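## Task

Place the entire chain bracelet in the back-left compartment of the six-compartment jewelry box, the bangle in back-right, every ring in front-right and every ear stud in front-middle, with each item resting lower than the tops of the dividers. The back is the hinge side, and left and right are judged standing at the front looking toward the hinge. The box must end up standing upright on the table.

## Robot and tools

Robot: two arms, left_arm and right_arm, each with six revolute joints and a two-finger gripper. Joint order, always: waist, shoulder, elbow, wrist pitch, wrist yaw, wrist roll. Stated ranges in radians: waist -2.618 to 3.054, shoulder 0.000 to 3.142, elbow 0.000 to 3.142, wrist pitch -1.571 to 1.571, wrist yaw -1.571 to 1.571, wrist roll -2.094 to 2.094. True ends may differ by up to 0.059 rad; a target more than 0.059 beyond a stated end (and beyond the current angle) gets the call refused, and a joint pushed to its real end reports "joint sent to its limit".

Frames: the scene frame has its origin at table-top height midway between the nominal bases, +z up, +x away from the robot over the table, left_arm toward +y. Calibrated bases: left_arm at (+0.019, +0.328, +0.026) m, quat_wxyz (+1.000, 0, 0, -0.031); right_arm at (+0.041, -0.259, +0.023) m, quat_wxyz (+1.000, 0, 0, +0.028); both have +z up. Each arm's end_effector_position (m, the point between the finger pads, about 1 cm behind the tips) and end_effector_quat_wxyz are given in that arm's own base frame and may be off by a few cm. Gripper fingers point along the hand's +z and open along its y.

The row: every motion command uses rows of 14 numbers covering both arms even if only one moves: left_arm's six joint angles then its opening, then right_arm's six angles then its opening. Joint numbers are absolute target angles in radians (not offsets), as shown in Joint positions. Opening runs from -1 (closed) to +1 (fully open). To keep an arm or gripper unchanged, repeat its current Joint targets and tool command; sending 0 for an opening is a real command.

execute_actions(actions, cameras): actions is a list of actions; each action is a list of up to 15 rows, one row per 1/30 s step, and a short action repeats its last row to fill 15 steps. An empty list just reports state. Each step a joint's target may lead its measured angle by at most 0.339 rad (waist, shoulder, elbow) or 2.2 rad (wrist joints), and an arm's targets are scaled back if they would place the gripper over 200 mm from where it is, so big motions need several actions.

move(target, speed, blend, opening_speed, blocking, cameras): drives all joints in sync toward one row or a list of up to 15 rows (whole list within 10 s). speed is the peak rad/s of the joint with the farthest to go, 0.01 to 12.57, default 0.5, one value or one per target. blend (rad) rounds corners at intermediate targets; 0 stops at each. opening_speed (at least 0.2 per second on the -1..+1 scale) ramps the fingers. blocking=false returns after about 0.5 s while the move runs; a new move replaces it. Moves do not avoid obstacles or the other arm. The result adds a "move:" line: done, off_target (resting more than 0.035 rad off), moving, held or fault, plus limits=held if steps were withheld.

wait(seconds 0 to 10, cameras): lets time pass with last commands held. stop(cameras): brakes a running move. zoom_image(camera, region): region is [x0, y0, x1, y1] in pixels of that camera's latest image, origin top-left, at most 504 by 504. finished_scene(scene): scene is 1 or 2; ends the scene irreversibly, and calls after it in the same reply act on the next scene.

Cameras: cam_high, cam_low (fixed, scene frame) and cam_left_wrist, cam_right_wrist (on the hands, posed in their arm's base frame), all 896x504. Calibration matrices are provided but may be slightly off.

Result lines: Joint positions and Joint velocities list each arm's joints in the order above; each block ends with the finger gap in metres (0.093 fully open) and its rate. Joint targets shows what the joints are currently driven toward. Tool commands shows gripper commands. grip_measured is the finger motor on the -1..+1 scale: pads meet near -0.94 and each millimetre of object width adds about 0.0208. To grip a rigid item firmly command at least 0.24 below the reading for its width; keep sending that value to hold, and send a value well above it to release. A reading below -0.94 does not prove something is held. Joint torques (N m) follow joint order, positive toward larger angles; the first three wrap at ±28. "joint command not followed" means the clearance check altered targets.

Heat: loads, stretched poses and pushing against the unreachable warm motors; MOTOR HOT appears at 75 °C, at 90 °C that arm folds and idles, at 100 °C it goes limp.

Avoid: dropping items or releasing them while moving, slamming or pressing hard on things, any arm-to-arm contact (including a gripper closing on the other's fingers), knocking anything off the table, tipping the box, and unneeded arm stops. Loose items may occasionally be nudged by outside pushes. The simulation keeps running between replies, holding the last command or continuing a running move.

Each tool is called after "Call:" as name(argument=value, ...), one argument or row to a line, values as JSON.

## Session

Call:
execute_actions(
  actions=[],
)

Scene clock: 0.00 s.
left_arm: end_effector_position=(+0.2892, -0.0526, +0.0391) grip_measured=+1.000 end_effector_quat_wxyz=(+0.433, -0.031, +0.899, -0.062) | right_arm: end_effector_position=(+0.2077, +0.1119, +0.1511) grip_measured=+1.000 end_effector_quat_wxyz=(+0.510, -0.067, +0.774, +0.370)
Joint positions: left_arm=[-0.239 1.161 0.199 0.293 -0.104 -0.258 0.093] | right_arm=[0.047 0.214 0.114 -0.162 -0.65 0.382 0.093]
Joint velocities: within noise
Joint torques (N m): no reading
Motor temperatures (°C): left_arm=[28 35 32 37 26 28 27] | right_arm=[30 36 35 35 29 26 27]
Heat: left arm: 37 °C; right arm: 36 °C.
Joint targets: left_arm=[-0.239 1.157 0.210 0.301 -0.104 -0.257] | right_arm=[0.047 0.215 0.123 -0.162 -0.650 0.382]
Tool commands: left_gripper/opening=+1.0 right_gripper/opening=+1.0

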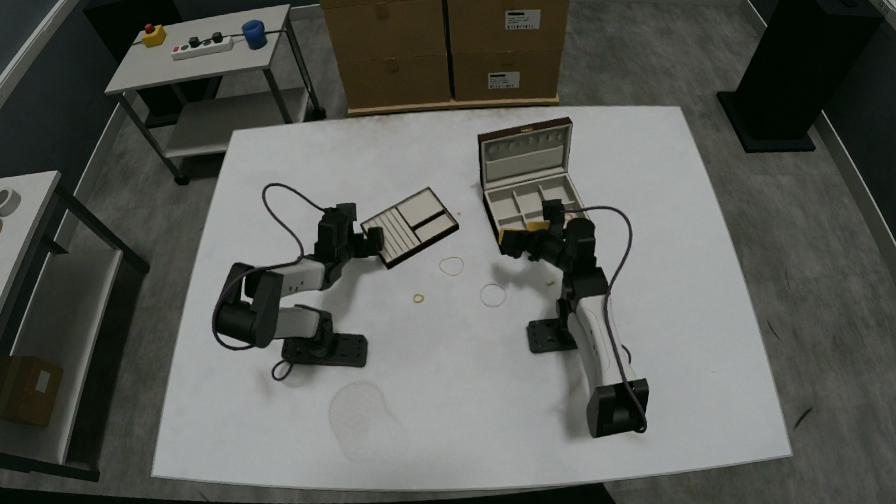

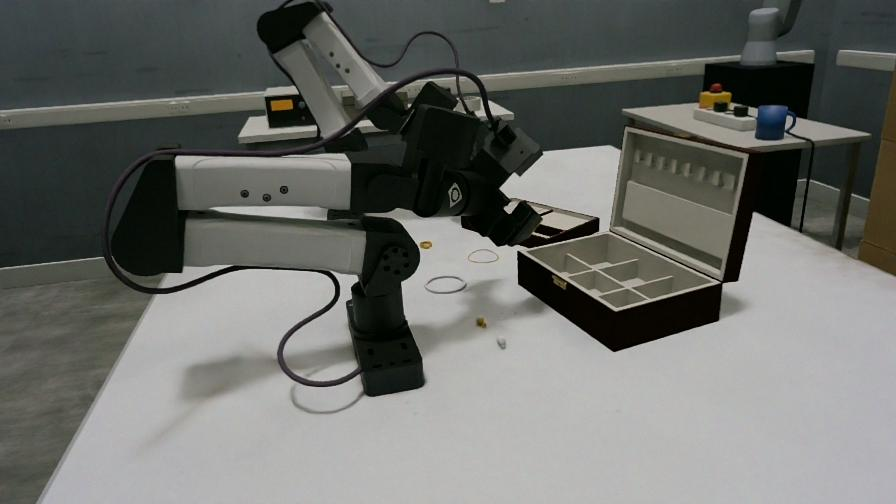

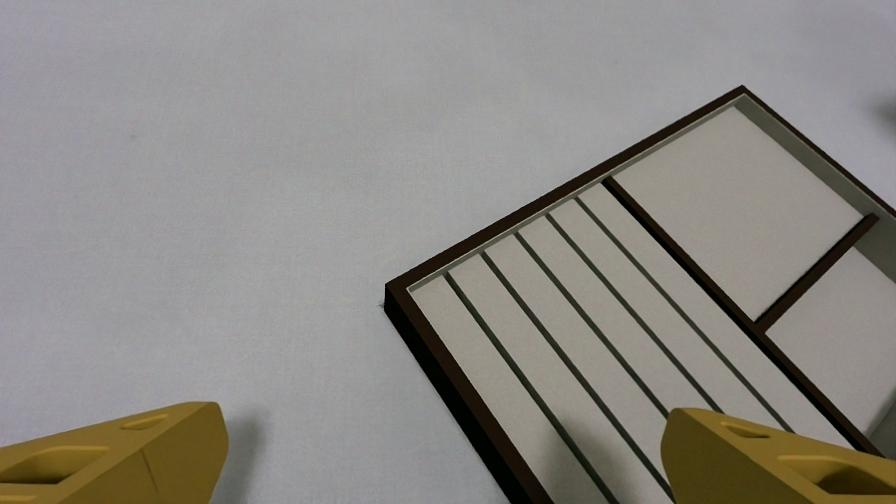

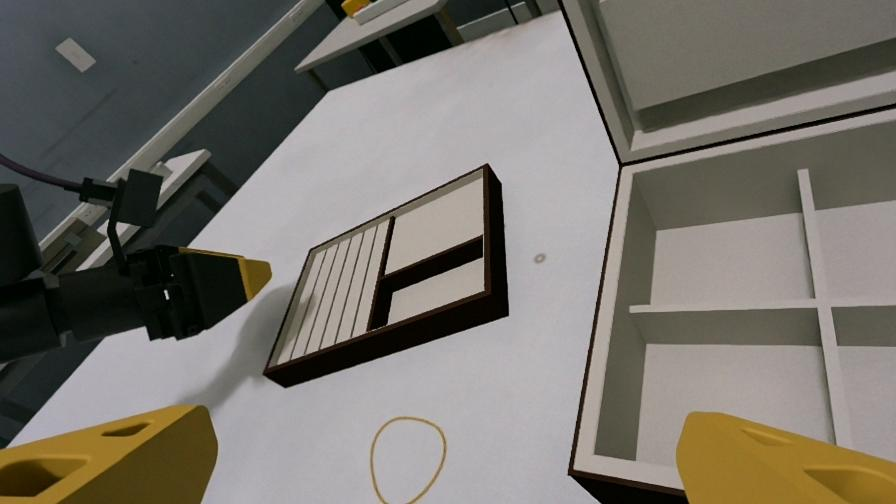

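Call:
zoom_image(
  camera="cam_high",
  region=[380, 190, 600, 314],
)

Call:
zoom_image(
  camera="cam_low",
  region=[380, 190, 760, 404],
)

Call:
zoom_image(
  camera="cam_right_wrist",
  region=[340, 200, 700, 504],
)

Scaled by 2.291 (camera's finer frame: 1280x720).

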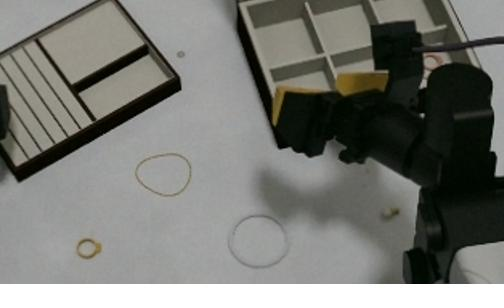

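Scaled by 1.326 (camera's finer frame: 1280x720).

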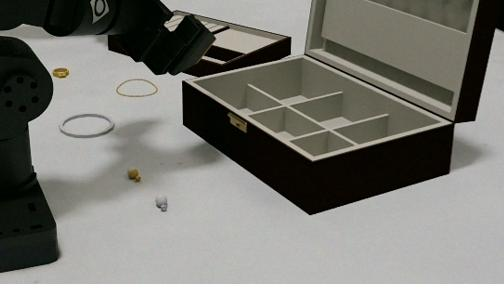

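Scaled by 1.400 (camera's finer frame: 1280x720).

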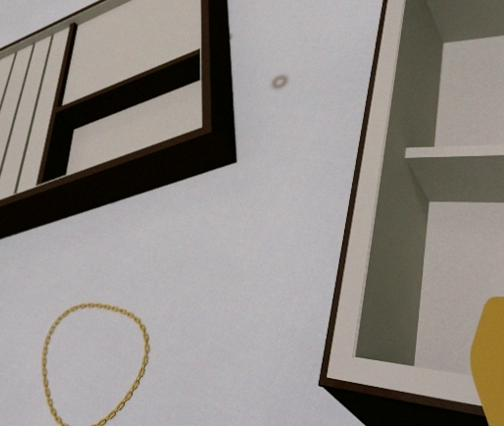

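Call:
move(
  target=[
    [-0.239,0.8,0.199,0.293,-0.104,-0.258,1,-1.0,0.214,0.114,-0.162,0,0,1],
    [0.5,0.3,0.3,0.3,0,0,1,-1.0,0.214,0.114,-0.162,0,0,1],
  ],
  speed=1.0,
)

Call:
zoom_image(
  camera="cam_high",
  region=[380, 110, 640, 314],
)

Call:
zoom_image(
  camera="cam_high",
  region=[470, 110, 630, 310],
)

Call:
zoom_image(
  camera="cam_low",
  region=[380, 100, 760, 404],
)

Scene clock: 62.50 s.
left_arm: end_effector_position=(+0.2184, +0.1195, +0.3073) grip_measured=+1.000 end_effector_quat_wxyz=(+0.769, -0.156, +0.589, +0.193) | right_arm: end_effector_position=(+0.1349, -0.2056, +0.1422) grip_measured=+1.000 end_effector_quat_wxyz=(+0.538, +0.380, +0.696, -0.285)
Joint positions: left_arm=[0.492 0.303 0.273 0.29 -0.012 -0.01 0.093] | right_arm=[-0.995 0.214 0.114 -0.162 -0.007 0.011 0.093]
Joint torques (N m): left_arm=[0.44 1.31 8.81 1.87 0.2 0.1] | right_arm=[0.05 1.58 8.05 2.26 0.09 -0.07]
Motor temperatures (°C): left_arm=[28 35 36 44 26 28 27] | right_arm=[30 35 43 40 28 26 27]
Heat: left arm: 44 °C; right arm: 43 °C.
Joint targets: left_arm=[0.500 0.300 0.300 0.300 0.000 0.000] | right_arm=[-1.000 0.214 0.114 -0.162 0.000 0.000]
move: done
cam_left_wrist: T_world_to_cam=[[0.478843, -0.877536, 0.0253172, -0.00743904], [-0.107749, -0.0873667, -0.990332, 0.380361], [0.871263, 0.471485, -0.136389, -0.123993], [0, 0, 0, 1]] pos_world=[0.152576, 0.0851636, 0.35996]
cam_right_wrist: T_world_to_cam=[[-0.829959, -0.557759, -0.00850102, -0.00217881], [-0.358635, 0.545207, -0.757714, 0.307576], [0.427256, -0.625823, -0.652532, -0.0170634], [0, 0, 0, 1]] pos_world=[0.11579, -0.179586, 0.221901]

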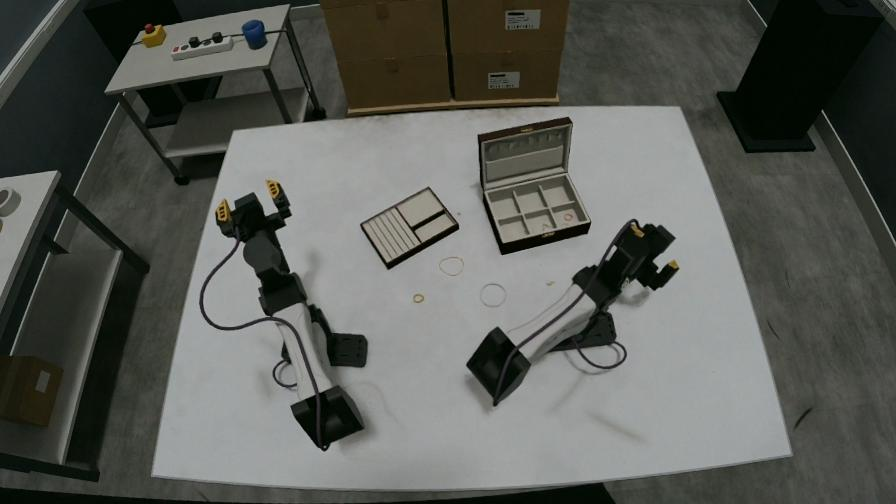

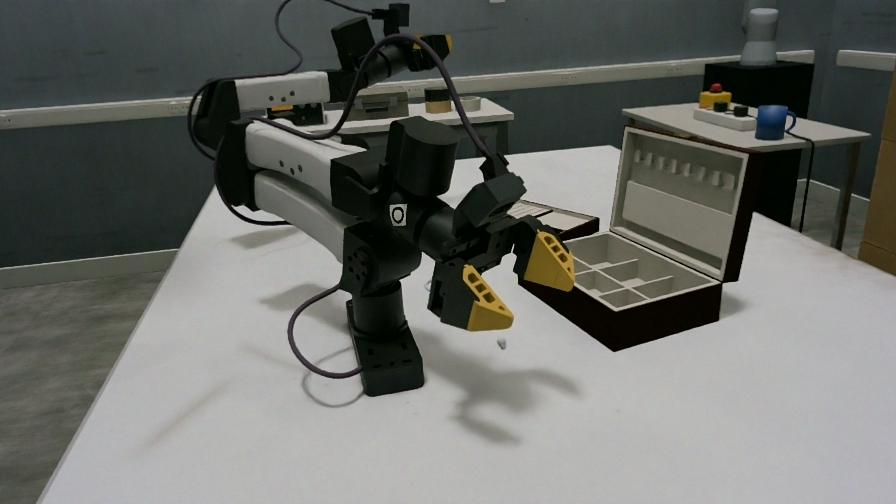

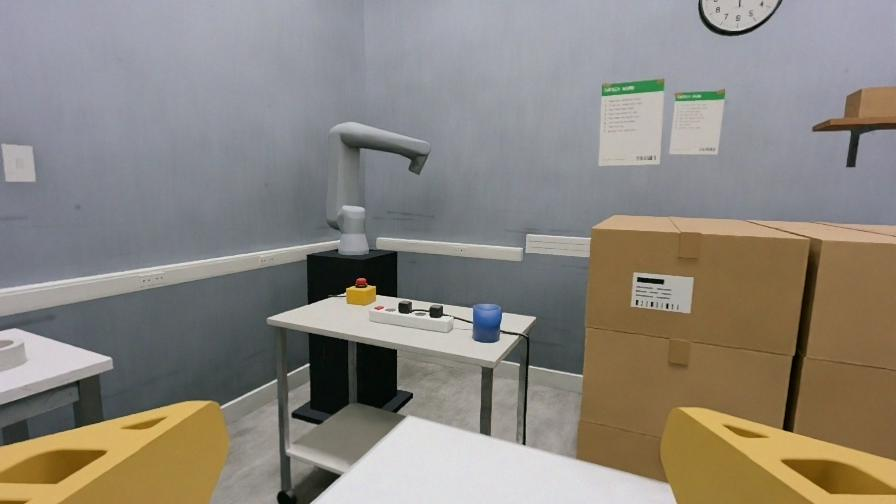

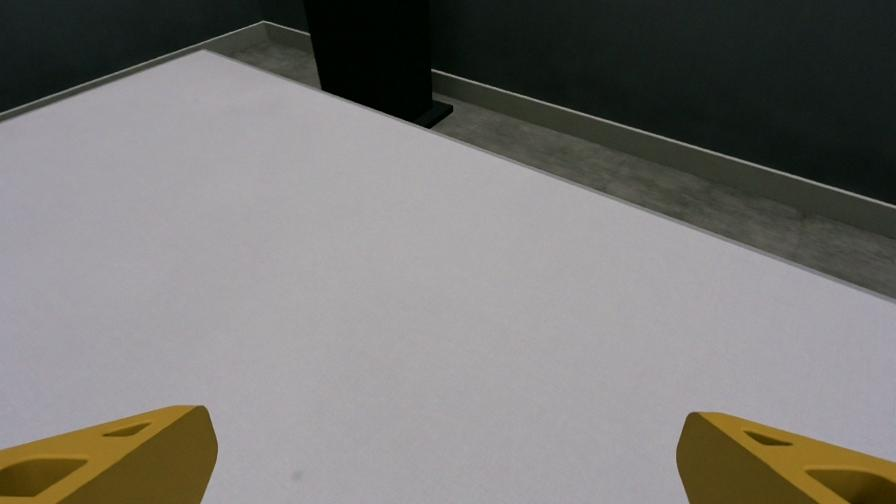

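Scaled by 1.938 (camera's finer frame: 1280x720).

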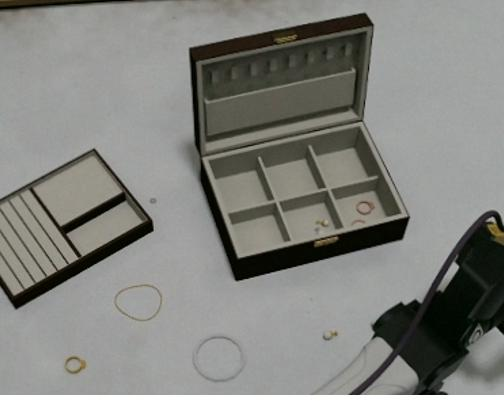

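Scaled by 2.520 (camera's finer frame: 1280x720).

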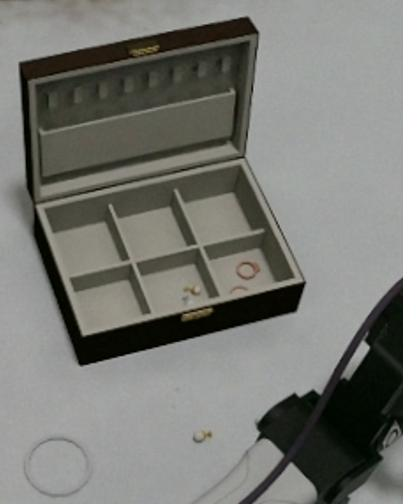

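Scaled by 1.326 (camera's finer frame: 1280x720).

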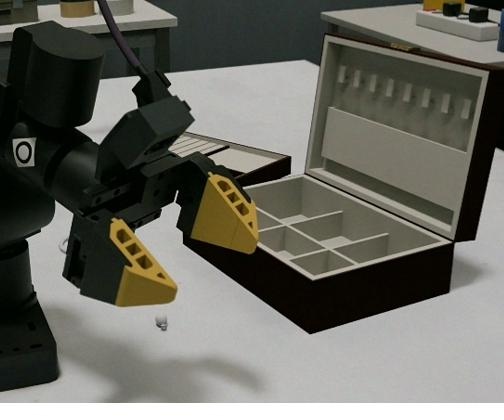

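Call:
move(
  target=[
    [0.5,0.3,0.3,0.3,0,0,1,-0.3,1.0,1.4,-1.1,0,0,1],
    [0.5,0.3,0.3,0.3,0,0,1,0.6,1.4,1.6,-1.3,0,0,1],
  ],
  speed=1.0,
)

Call:
zoom_image(
  camera="cam_right_wrist",
  region=[400, 0, 896, 504],
)

Call:
move(
  target=[0.5,0.3,0.3,0.3,0,0,1,0.05,1.4,1.6,-1.3,0,0,1],
  speed=1.0,
)

Call:
zoom_image(
  camera="cam_right_wrist",
  region=[200, 0, 700, 500],
)

Scene clock: 85.67 s.
left_arm: end_effector_position=(+0.2185, +0.1194, +0.3073) grip_measured=+1.000 end_effector_quat_wxyz=(+0.769, -0.156, +0.589, +0.193) | right_arm: end_effector_position=(+0.2592, +0.1761, +0.2601) grip_measured=+1.000 end_effector_quat_wxyz=(+0.221, -0.281, +0.931, +0.069)
Joint positions: left_arm=[0.492 0.303 0.273 0.29 -0.012 -0.009 0.093] | right_arm=[0.597 1.396 1.577 -1.285 0 0.01 0.093]
Joint torques (N m): left_arm=[0.44 1.29 8.81 1.87 0.18 0.13] | right_arm=[0.73 -5.16 8.94 1.15 0.02 -0.06]
Heat: left arm: 45 °C; right arm: 44 °C.
Joint targets: left_arm=[0.500 0.300 0.300 0.300 0.000 0.000] | right_arm=[0.600 1.400 1.600 -1.300 0.000 0.000]
move: done
cam_left_wrist: T_world_to_cam=[[0.478471, -0.877776, 0.0239824, -0.00697021], [-0.108421, -0.0861582, -0.990364, 0.380365], [0.871384, 0.47126, -0.136393, -0.123944], [0, 0, 0, 1]] pos_world=[0.152577, 0.0850629, 0.359962]
cam_right_wrist: T_world_to_cam=[[0.563165, -0.826273, -0.0108686, 0.00169589], [-0.826306, -0.562963, -0.0170723, 0.357019], [0.00798775, 0.0185953, -0.999795, 0.33118], [0, 0, 0, 1]] pos_world=[0.291406, 0.196231, 0.337226]

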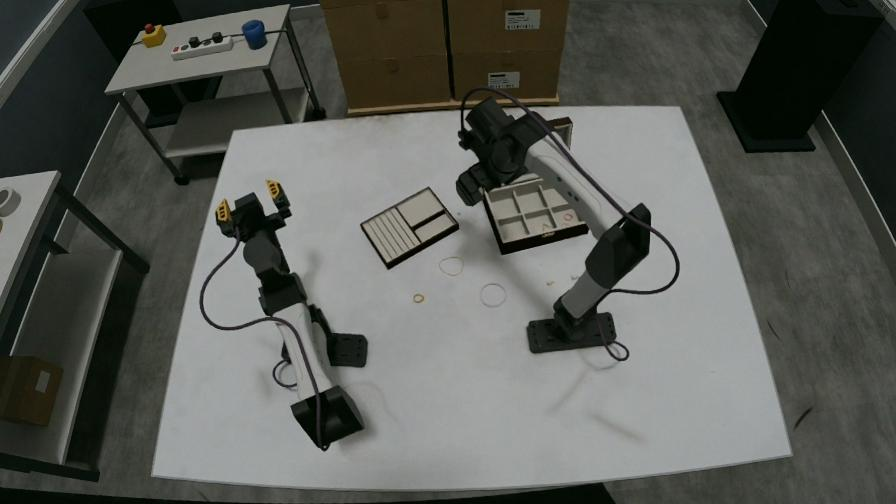

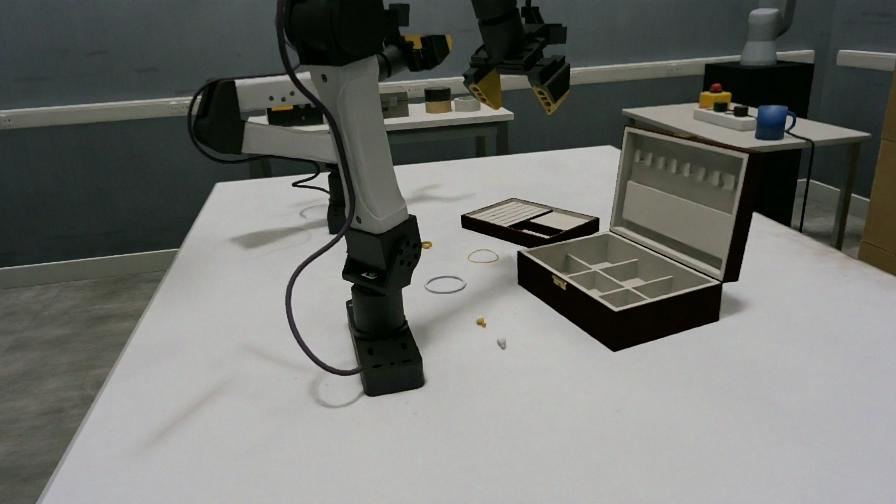

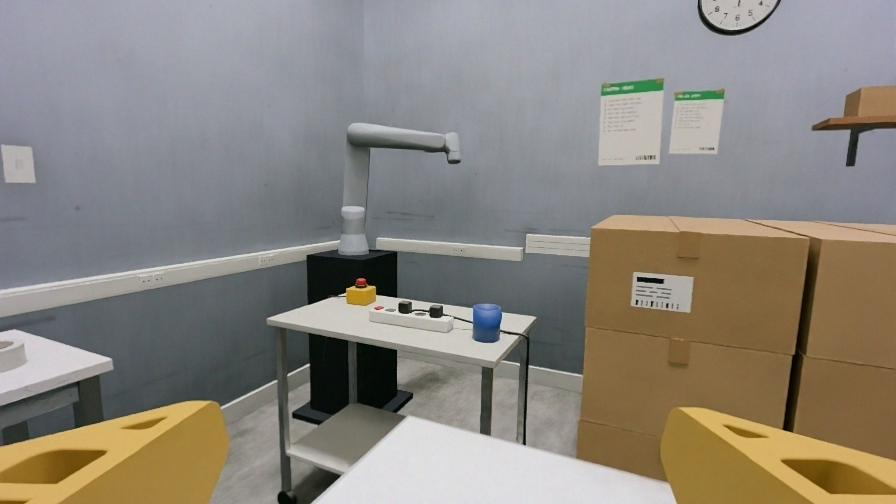

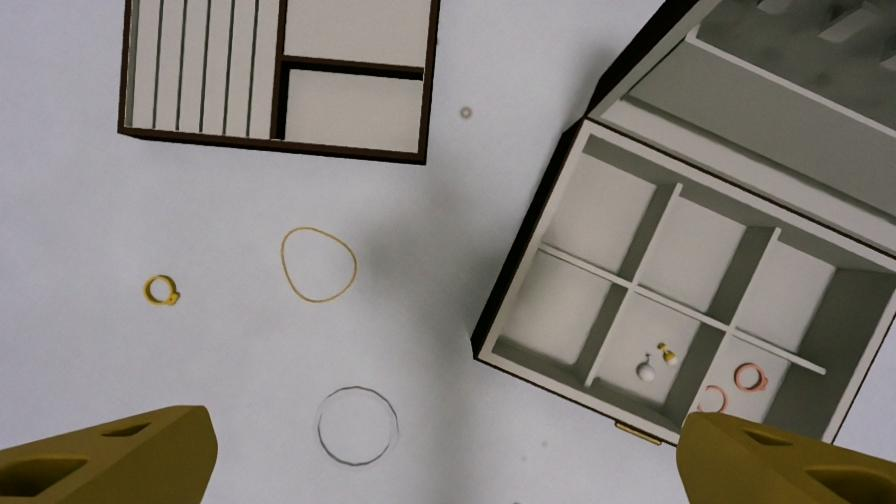

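Scaled by 1.000.

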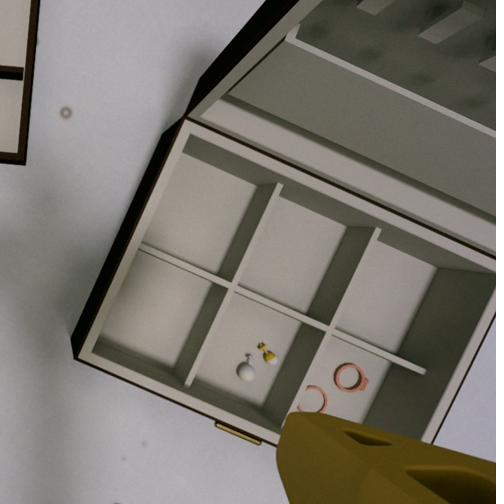

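Scene clock: 86.70 s.
left_arm: end_effector_position=(+0.2185, +0.1194, +0.3073) grip_measured=+1.000 end_effector_quat_wxyz=(+0.769, -0.156, +0.589, +0.193) | right_arm: end_effector_position=(+0.3128, +0.0164, +0.2601) grip_measured=+1.000 end_effector_quat_wxyz=(+0.231, -0.021, +0.973, +0.007)
Joint positions: left_arm=[0.492 0.303 0.273 0.29 -0.012 -0.009 0.093] | right_arm=[0.053 1.396 1.577 -1.286 0 0.01 0.093]
Joint torques (N m): left_arm=[0.46 1.29 8.81 1.87 0.18 0.13] | right_arm=[0.25 -5.18 8.92 1.15 0 -0.05]
Heat: left arm: 45 °C; right arm: 44 °C.
Joint targets: left_arm=[0.500 0.300 0.300 0.300 0.000 0.000] | right_arm=[0.050 1.400 1.600 -1.300 0.000 0.000]
move: done
cam_left_wrist: T_world_to_cam=[[0.478471, -0.877776, 0.0239824, -0.00697021], [-0.108421, -0.0861582, -0.990364, 0.380365], [0.871384, 0.47126, -0.136393, -0.123944], [0, 0, 0, 1]] pos_world=[0.152577, 0.0850629, 0.359962]
cam_right_wrist: T_world_to_cam=[[0.0540223, -0.998486, -0.0103314, 0.00143675], [-0.99841, -0.0538457, -0.0166654, 0.356824], [0.0160839, 0.0112152, -0.999808, 0.331328], [0, 0, 0, 1]] pos_world=[0.35085, 0.0169321, 0.337226]

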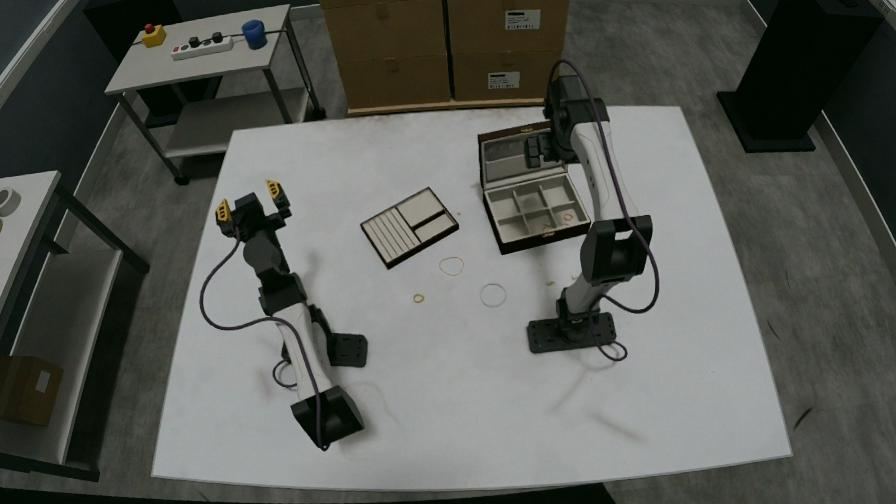

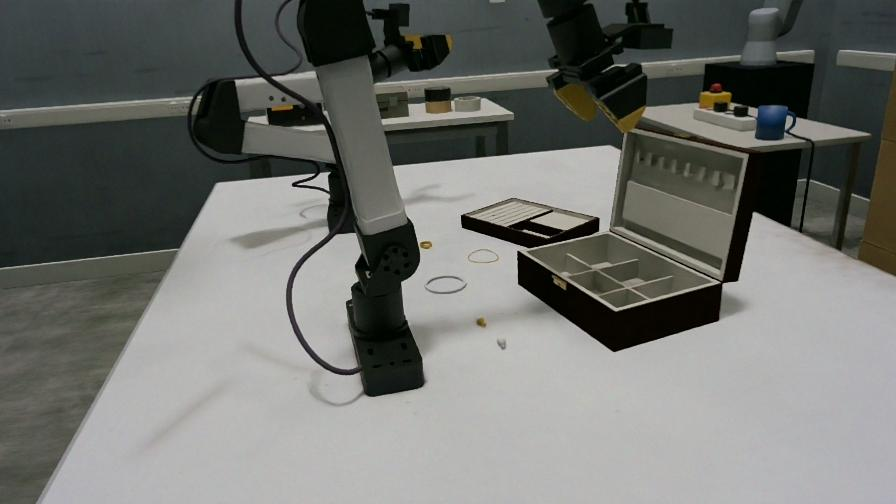

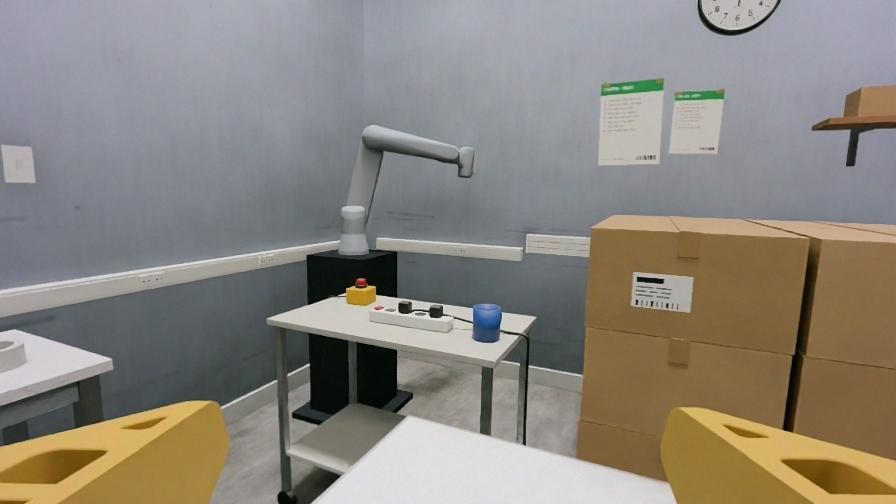

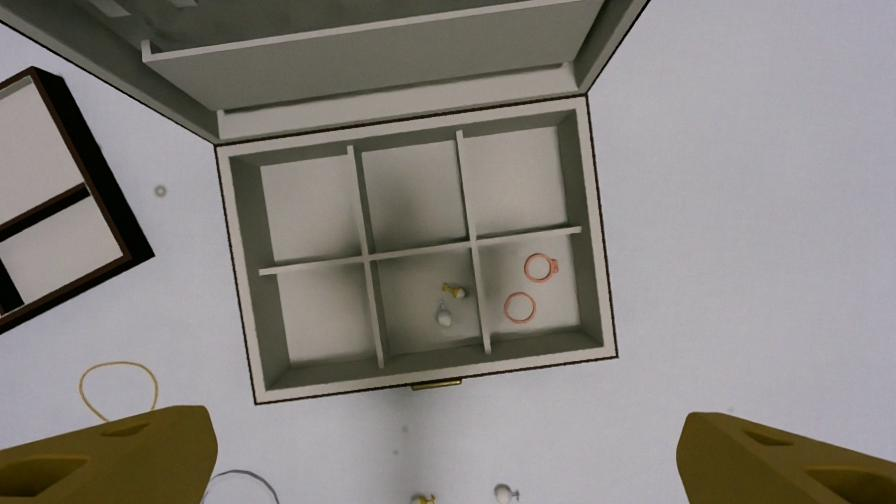

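Scaled by 1.008 (camera's finer frame: 1280x720).

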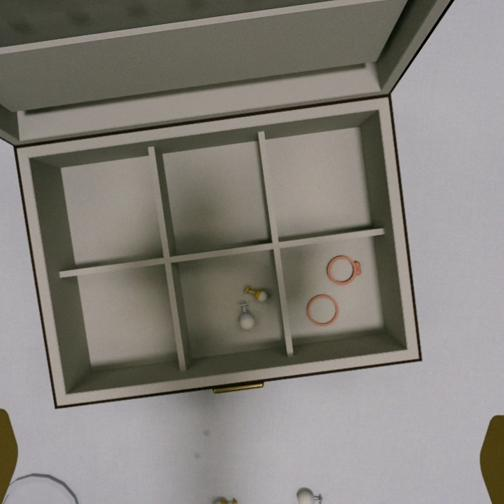

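Call:
move(
  target=[
    [0.5,0.3,0.3,0.3,0,0,1,0.1,0.9,1.0,-1.4,0,0,1],
    [0.5,0.3,0.3,0.3,0,0,1,0.08,1.162,0.774,-1.183,0,0,1],
  ],
  speed=0.8,
  cameras=["cam_right_wrist","cam_low"],
)

Call:
zoom_image(
  camera="cam_right_wrist",
  region=[300, 100, 600, 400],
)

Scene clock: 152.10 s.
left_arm: end_effector_position=(+0.2185, +0.1194, +0.3073) grip_measured=+1.000 end_effector_quat_wxyz=(+0.769, -0.156, +0.589, +0.193) | right_arm: end_effector_position=(+0.1600, +0.0138, +0.0768) grip_measured=+1.000 end_effector_quat_wxyz=(-0.008, -0.038, +0.999, -0.001)
Joint positions: left_arm=[0.492 0.303 0.273 0.29 -0.012 -0.009 0.093] | right_arm=[0.086 1.162 0.776 -1.201 0 0.01 0.093]
Joint torques (N m): left_arm=[0.46 1.29 8.83 1.87 0.18 0.13] | right_arm=[-0.03 -2.7 6.11 0.5 0.02 -0.05]
Heat: left arm: 47 °C; right arm: 45 °C.
Joint targets: left_arm=[0.500 0.300 0.300 0.300 0.000 0.000] | right_arm=[0.080 1.162 0.774 -1.183 0.000 0.000]
move: done
cam_right_wrist: T_world_to_cam=[[0.0826064, -0.996534, -0.00984533, 0.000536328], [-0.89002, -0.0782147, 0.449162, 0.148281], [-0.448375, -0.0283411, -0.893396, 0.217159], [0, 0, 0, 1]] pos_world=[0.229297, 0.0182868, 0.127412]
Images, in order (width x height): cam_low 896x504, cam_right_wrist 896x504.

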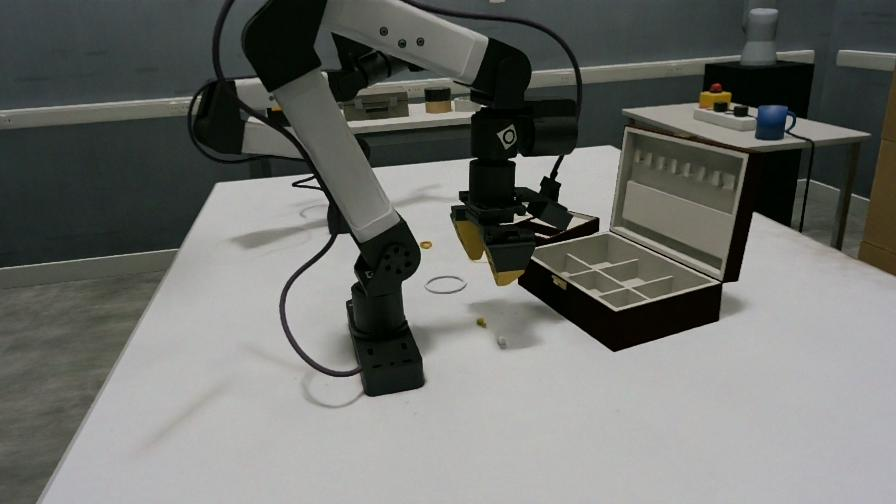

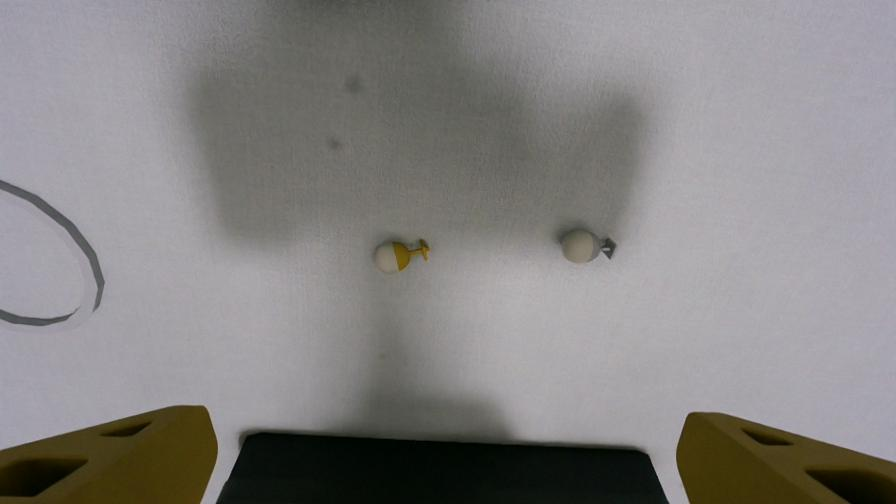

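Scaled by 1.680 (camera's finer frame: 1280x720).

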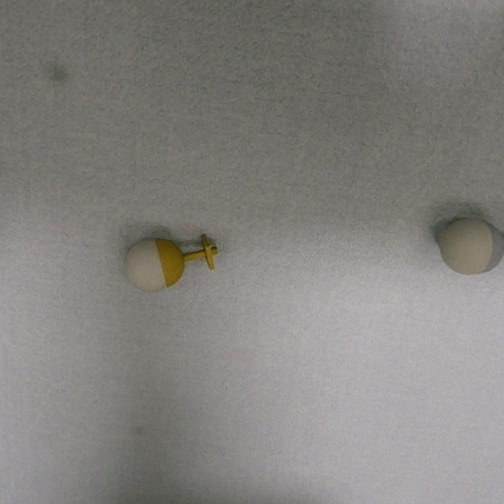

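Call:
move(
  target=[
    [0.5,0.3,0.3,0.3,0,0,1,0.2178,1.1367,0.691,-1.11,0,1.57,-0.2],
    [0.5,0.3,0.3,0.3,0,0,1,0.2178,1.2763,0.468,-0.75,0,1.57,-0.2],
  ],
  speed=0.8,
  cameras=["cam_right_wrist","cam_low"],
)

Call:
zoom_image(
  camera="cam_low",
  region=[400, 230, 560, 390],
)

Scene clock: 169.77 s.
left_arm: end_effector_position=(+0.2185, +0.1194, +0.3073) grip_measured=+1.000 end_effector_quat_wxyz=(+0.769, -0.156, +0.589, +0.193) | right_arm: end_effector_position=(+0.1411, +0.0302, -0.0060) grip_measured=-0.199 end_effector_quat_wxyz=(-0.016, +0.622, +0.783, -0.020)
Joint positions: left_arm=[0.492 0.303 0.273 0.29 -0.012 -0.009 0.093] | right_arm=[0.212 1.263 0.486 -0.845 0 1.554 0.036]
Joint torques (N m): left_arm=[0.44 1.31 8.81 1.87 0.18 0.13] | right_arm=[1.02 -1.48 3.67 1.16 0.08 0.23]
Heat: left arm: 48 °C; right arm: 44 °C.
Joint targets: left_arm=[0.500 0.300 0.300 0.300 0.000 0.000] | right_arm=[0.218 1.276 0.468 -0.750 0.000 1.570]
move: off_target (right_arm); right_arm: the wrist pitch is farthest, 0.095 rad from its target
cam_right_wrist: T_world_to_cam=[[-0.971606, -0.232964, 0.0413474, 0.143723], [-0.192399, 0.879632, 0.435006, 0.0424137], [-0.137711, 0.414699, -0.899478, 0.0779114], [0, 0, 0, 1]] pos_world=[0.158532, -0.0361359, 0.0456868]
Images, in order (width x height): cam_low 896x504, cam_right_wrist 896x504.

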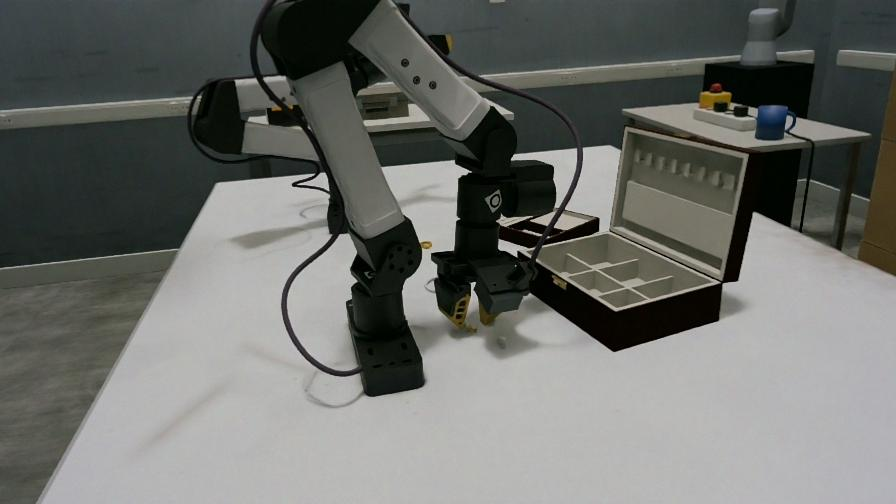

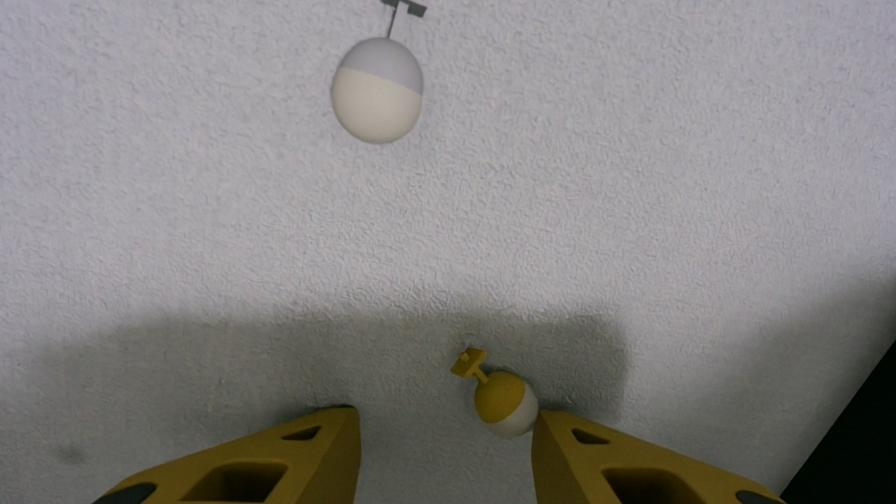

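Scaled by 3.150 (camera's finer frame: 1280x720).

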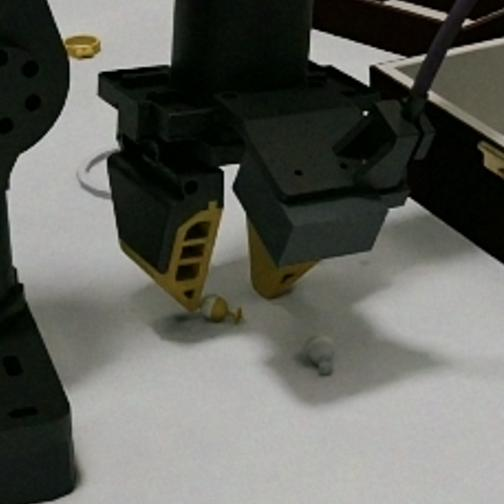

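Call:
move(
  target=[0.5,0.3,0.3,0.3,0,0,1,0.2178,1.1367,0.691,-1.11,0,1.57,-0.2],
  speed=0.4,
  cameras=["cam_right_wrist","cam_low"],
)

Scene clock: 183.97 s.
left_arm: end_effector_position=(+0.2185, +0.1194, +0.3073) grip_measured=+1.000 end_effector_quat_wxyz=(+0.769, -0.156, +0.589, +0.193) | right_arm: end_effector_position=(+0.1535, +0.0329, +0.0531) grip_measured=-0.199 end_effector_quat_wxyz=(+0.000, +0.622, +0.783, +0.000)
Joint positions: left_arm=[0.492 0.303 0.273 0.29 -0.012 -0.009 0.093] | right_arm=[0.212 1.147 0.672 -1.095 0 1.555 0.036]
Joint torques (N m): left_arm=[0.46 1.29 8.83 1.87 0.18 0.13] | right_arm=[1.02 -3.41 7.99 0.11 0.07 0.22]
Heat: left arm: 48 °C; right arm: 42 °C.
Joint targets: left_arm=[0.500 0.300 0.300 0.300 0.000 0.000] | right_arm=[0.218 1.137 0.691 -1.110 0.000 1.570]
move: done
cam_right_wrist: T_world_to_cam=[[-0.972551, -0.232418, -0.0112505, 0.15679], [-0.214126, 0.874989, 0.434217, 0.0202774], [-0.091076, 0.424708, -0.900738, 0.124244], [0, 0, 0, 1]] pos_world=[0.168144, -0.0340689, 0.10487]
Images, in order (width x height): cam_low 896x504, cam_right_wrist 896x504.

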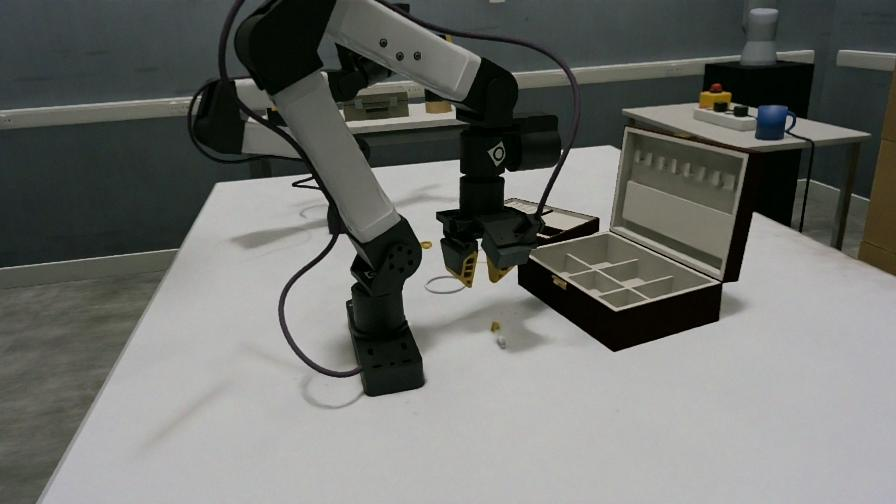

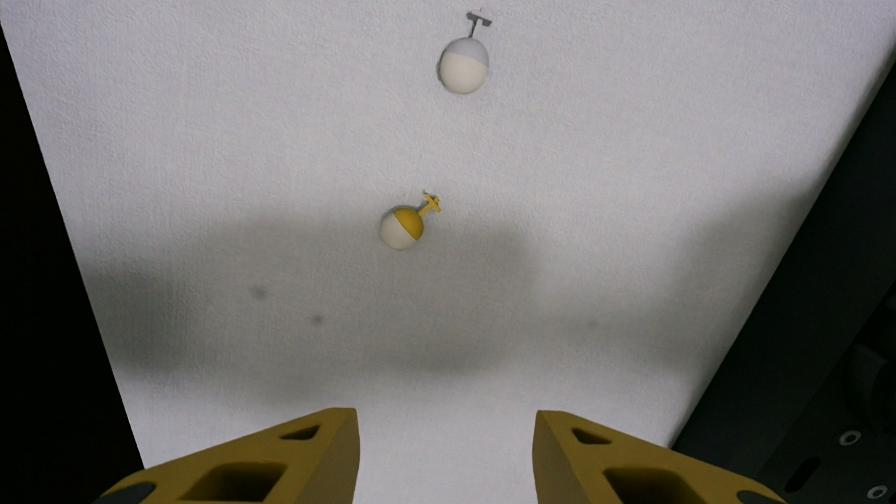

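Call:
move(
  target=[0.5,0.3,0.3,0.3,0,0,1,0.12,1.2343,0.6666,-0.993,0,-0.79,-0.1],
  speed=0.8,
  cameras=["cam_right_wrist","cam_low"],
)

Scene clock: 223.33 s.
left_arm: end_effector_position=(+0.2185, +0.1194, +0.3073) grip_measured=+1.000 end_effector_quat_wxyz=(+0.769, -0.156, +0.589, +0.193) | right_arm: end_effector_position=(+0.1707, +0.0216, +0.0417) grip_measured=-0.102 end_effector_quat_wxyz=(+0.003, -0.436, +0.900, -0.001)
Joint positions: left_arm=[0.492 0.303 0.273 0.29 -0.012 -0.009 0.093] | right_arm=[0.126 1.226 0.672 -1.011 0 -0.775 0.04]
Joint torques (N m): left_arm=[0.47 1.31 8.81 1.87 0.18 0.13] | right_arm=[-0.05 -2.39 5.6 0.53 -0.02 -0.08]
Motor temperatures (°C): left_arm=[27 34 41 49 26 27 27] | right_arm=[30 35 41 34 27 26 27]
Heat: left arm: 49 °C; right arm: 41 °C.
Joint targets: left_arm=[0.500 0.300 0.300 0.300 0.000 0.000] | right_arm=[0.120 1.234 0.667 -0.993 0.000 -0.790]
move: done
cam_right_wrist: T_world_to_cam=[[0.788243, -0.615334, -0.00609674, -0.12171], [-0.553059, -0.712744, 0.431419, 0.131143], [-0.269812, -0.336691, -0.902131, 0.167363], [0, 0, 0, 1]] pos_world=[0.213623, 0.0749289, 0.0936634]
Images, in order (width x height): cam_low 896x504, cam_right_wrist 896x504.

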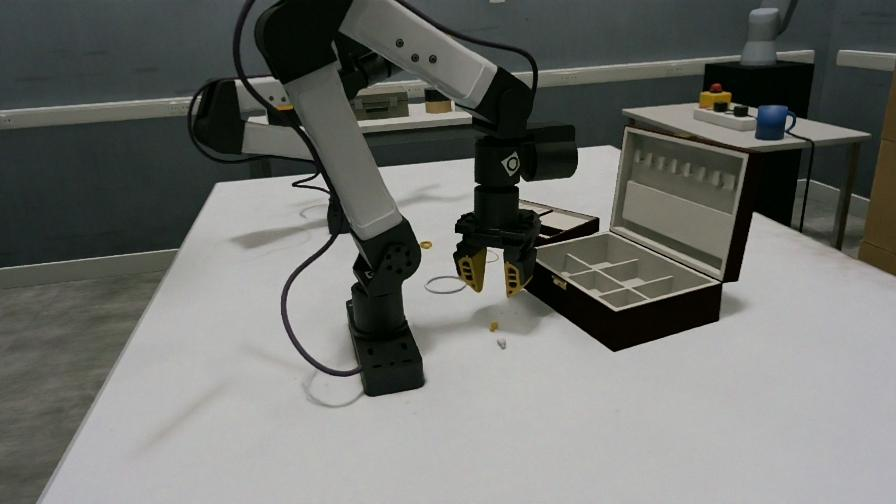

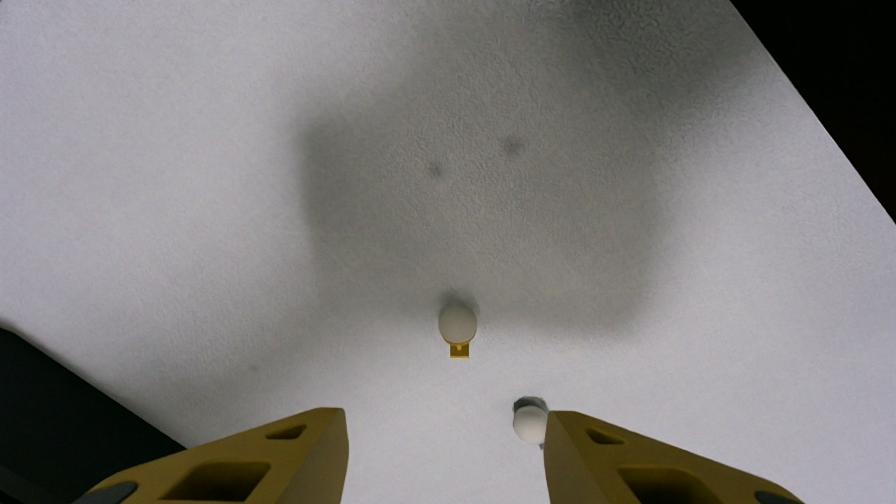

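Call:
move(
  target=[
    [0.5,0.3,0.3,0.3,0,0,1,0.0935,1.2343,0.6666,-0.993,0,-0.79,-0.4],
    [0.5,0.3,0.3,0.3,0,0,1,0.0935,1.328,0.5268,-0.76,0,-0.79,-0.4],
  ],
  speed=0.5,
  cameras=["cam_right_wrist","cam_low"],
)

Call:
zoom_image(
  camera="cam_low",
  region=[400, 230, 560, 390],
)

Scene clock: 243.23 s.
left_arm: end_effector_position=(+0.2185, +0.1194, +0.3073) grip_measured=+1.000 end_effector_quat_wxyz=(+0.769, -0.156, +0.589, +0.193) | right_arm: end_effector_position=(+0.1691, +0.0168, -0.0049) grip_measured=-0.398 end_effector_quat_wxyz=(+0.000, -0.424, +0.906, +0.000)
Joint positions: left_arm=[0.492 0.303 0.273 0.29 -0.012 -0.009 0.093] | right_arm=[0.1 1.322 0.532 -0.781 0 -0.777 0.026]
Joint torques (N m): left_arm=[0.44 1.31 8.81 1.87 0.18 0.13] | right_arm=[-0.05 -2.86 5.05 0.54 -0.02 -0.09]
Heat: left arm: 49 °C; right arm: 41 °C.
Joint targets: left_arm=[0.500 0.300 0.300 0.300 0.000 0.000] | right_arm=[0.093 1.328 0.527 -0.760 0.000 -0.790]
move: done
cam_right_wrist: T_world_to_cam=[[0.772435, -0.635013, -0.0101382, -0.120694], [-0.568399, -0.698351, 0.435004, 0.149315], [-0.283313, -0.33025, -0.900371, 0.125447], [0, 0, 0, 1]] pos_world=[0.21364, 0.0690611, 0.0467725]
Images, in order (width x height): cam_low 896x504, cam_right_wrist 896x504.

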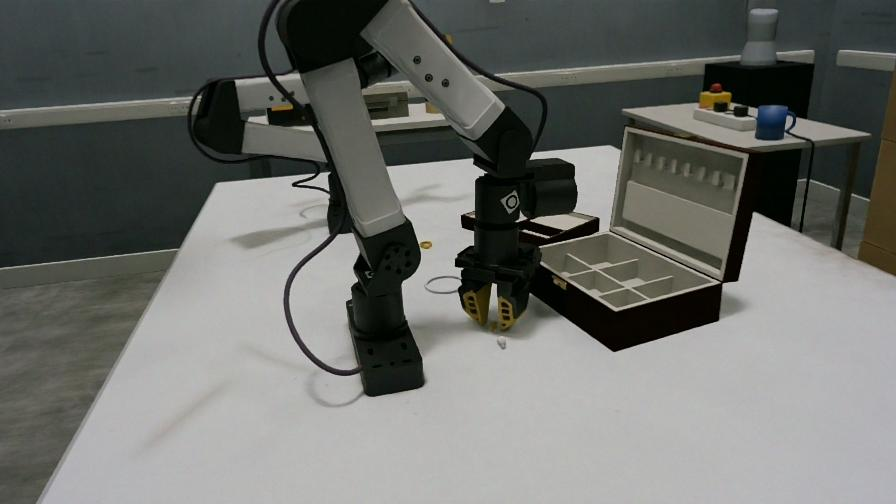

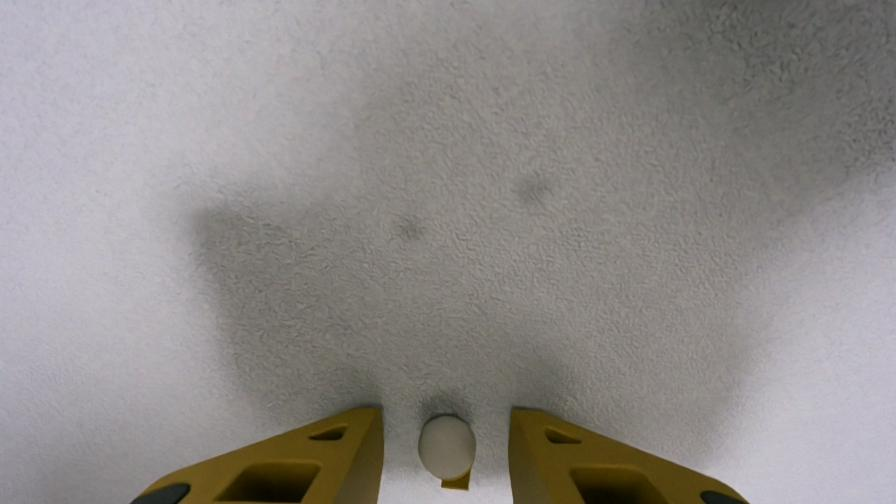

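Scaled by 3.150 (camera's finer frame: 1280x720).

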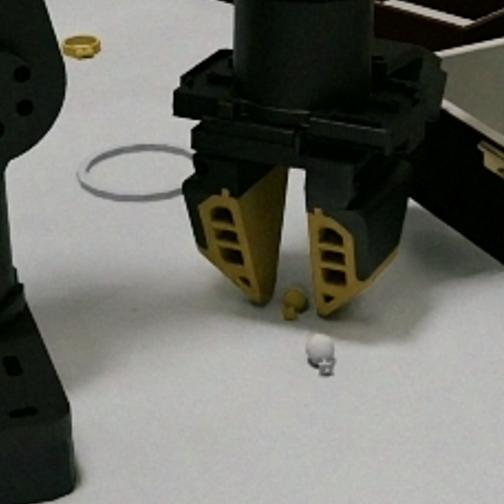

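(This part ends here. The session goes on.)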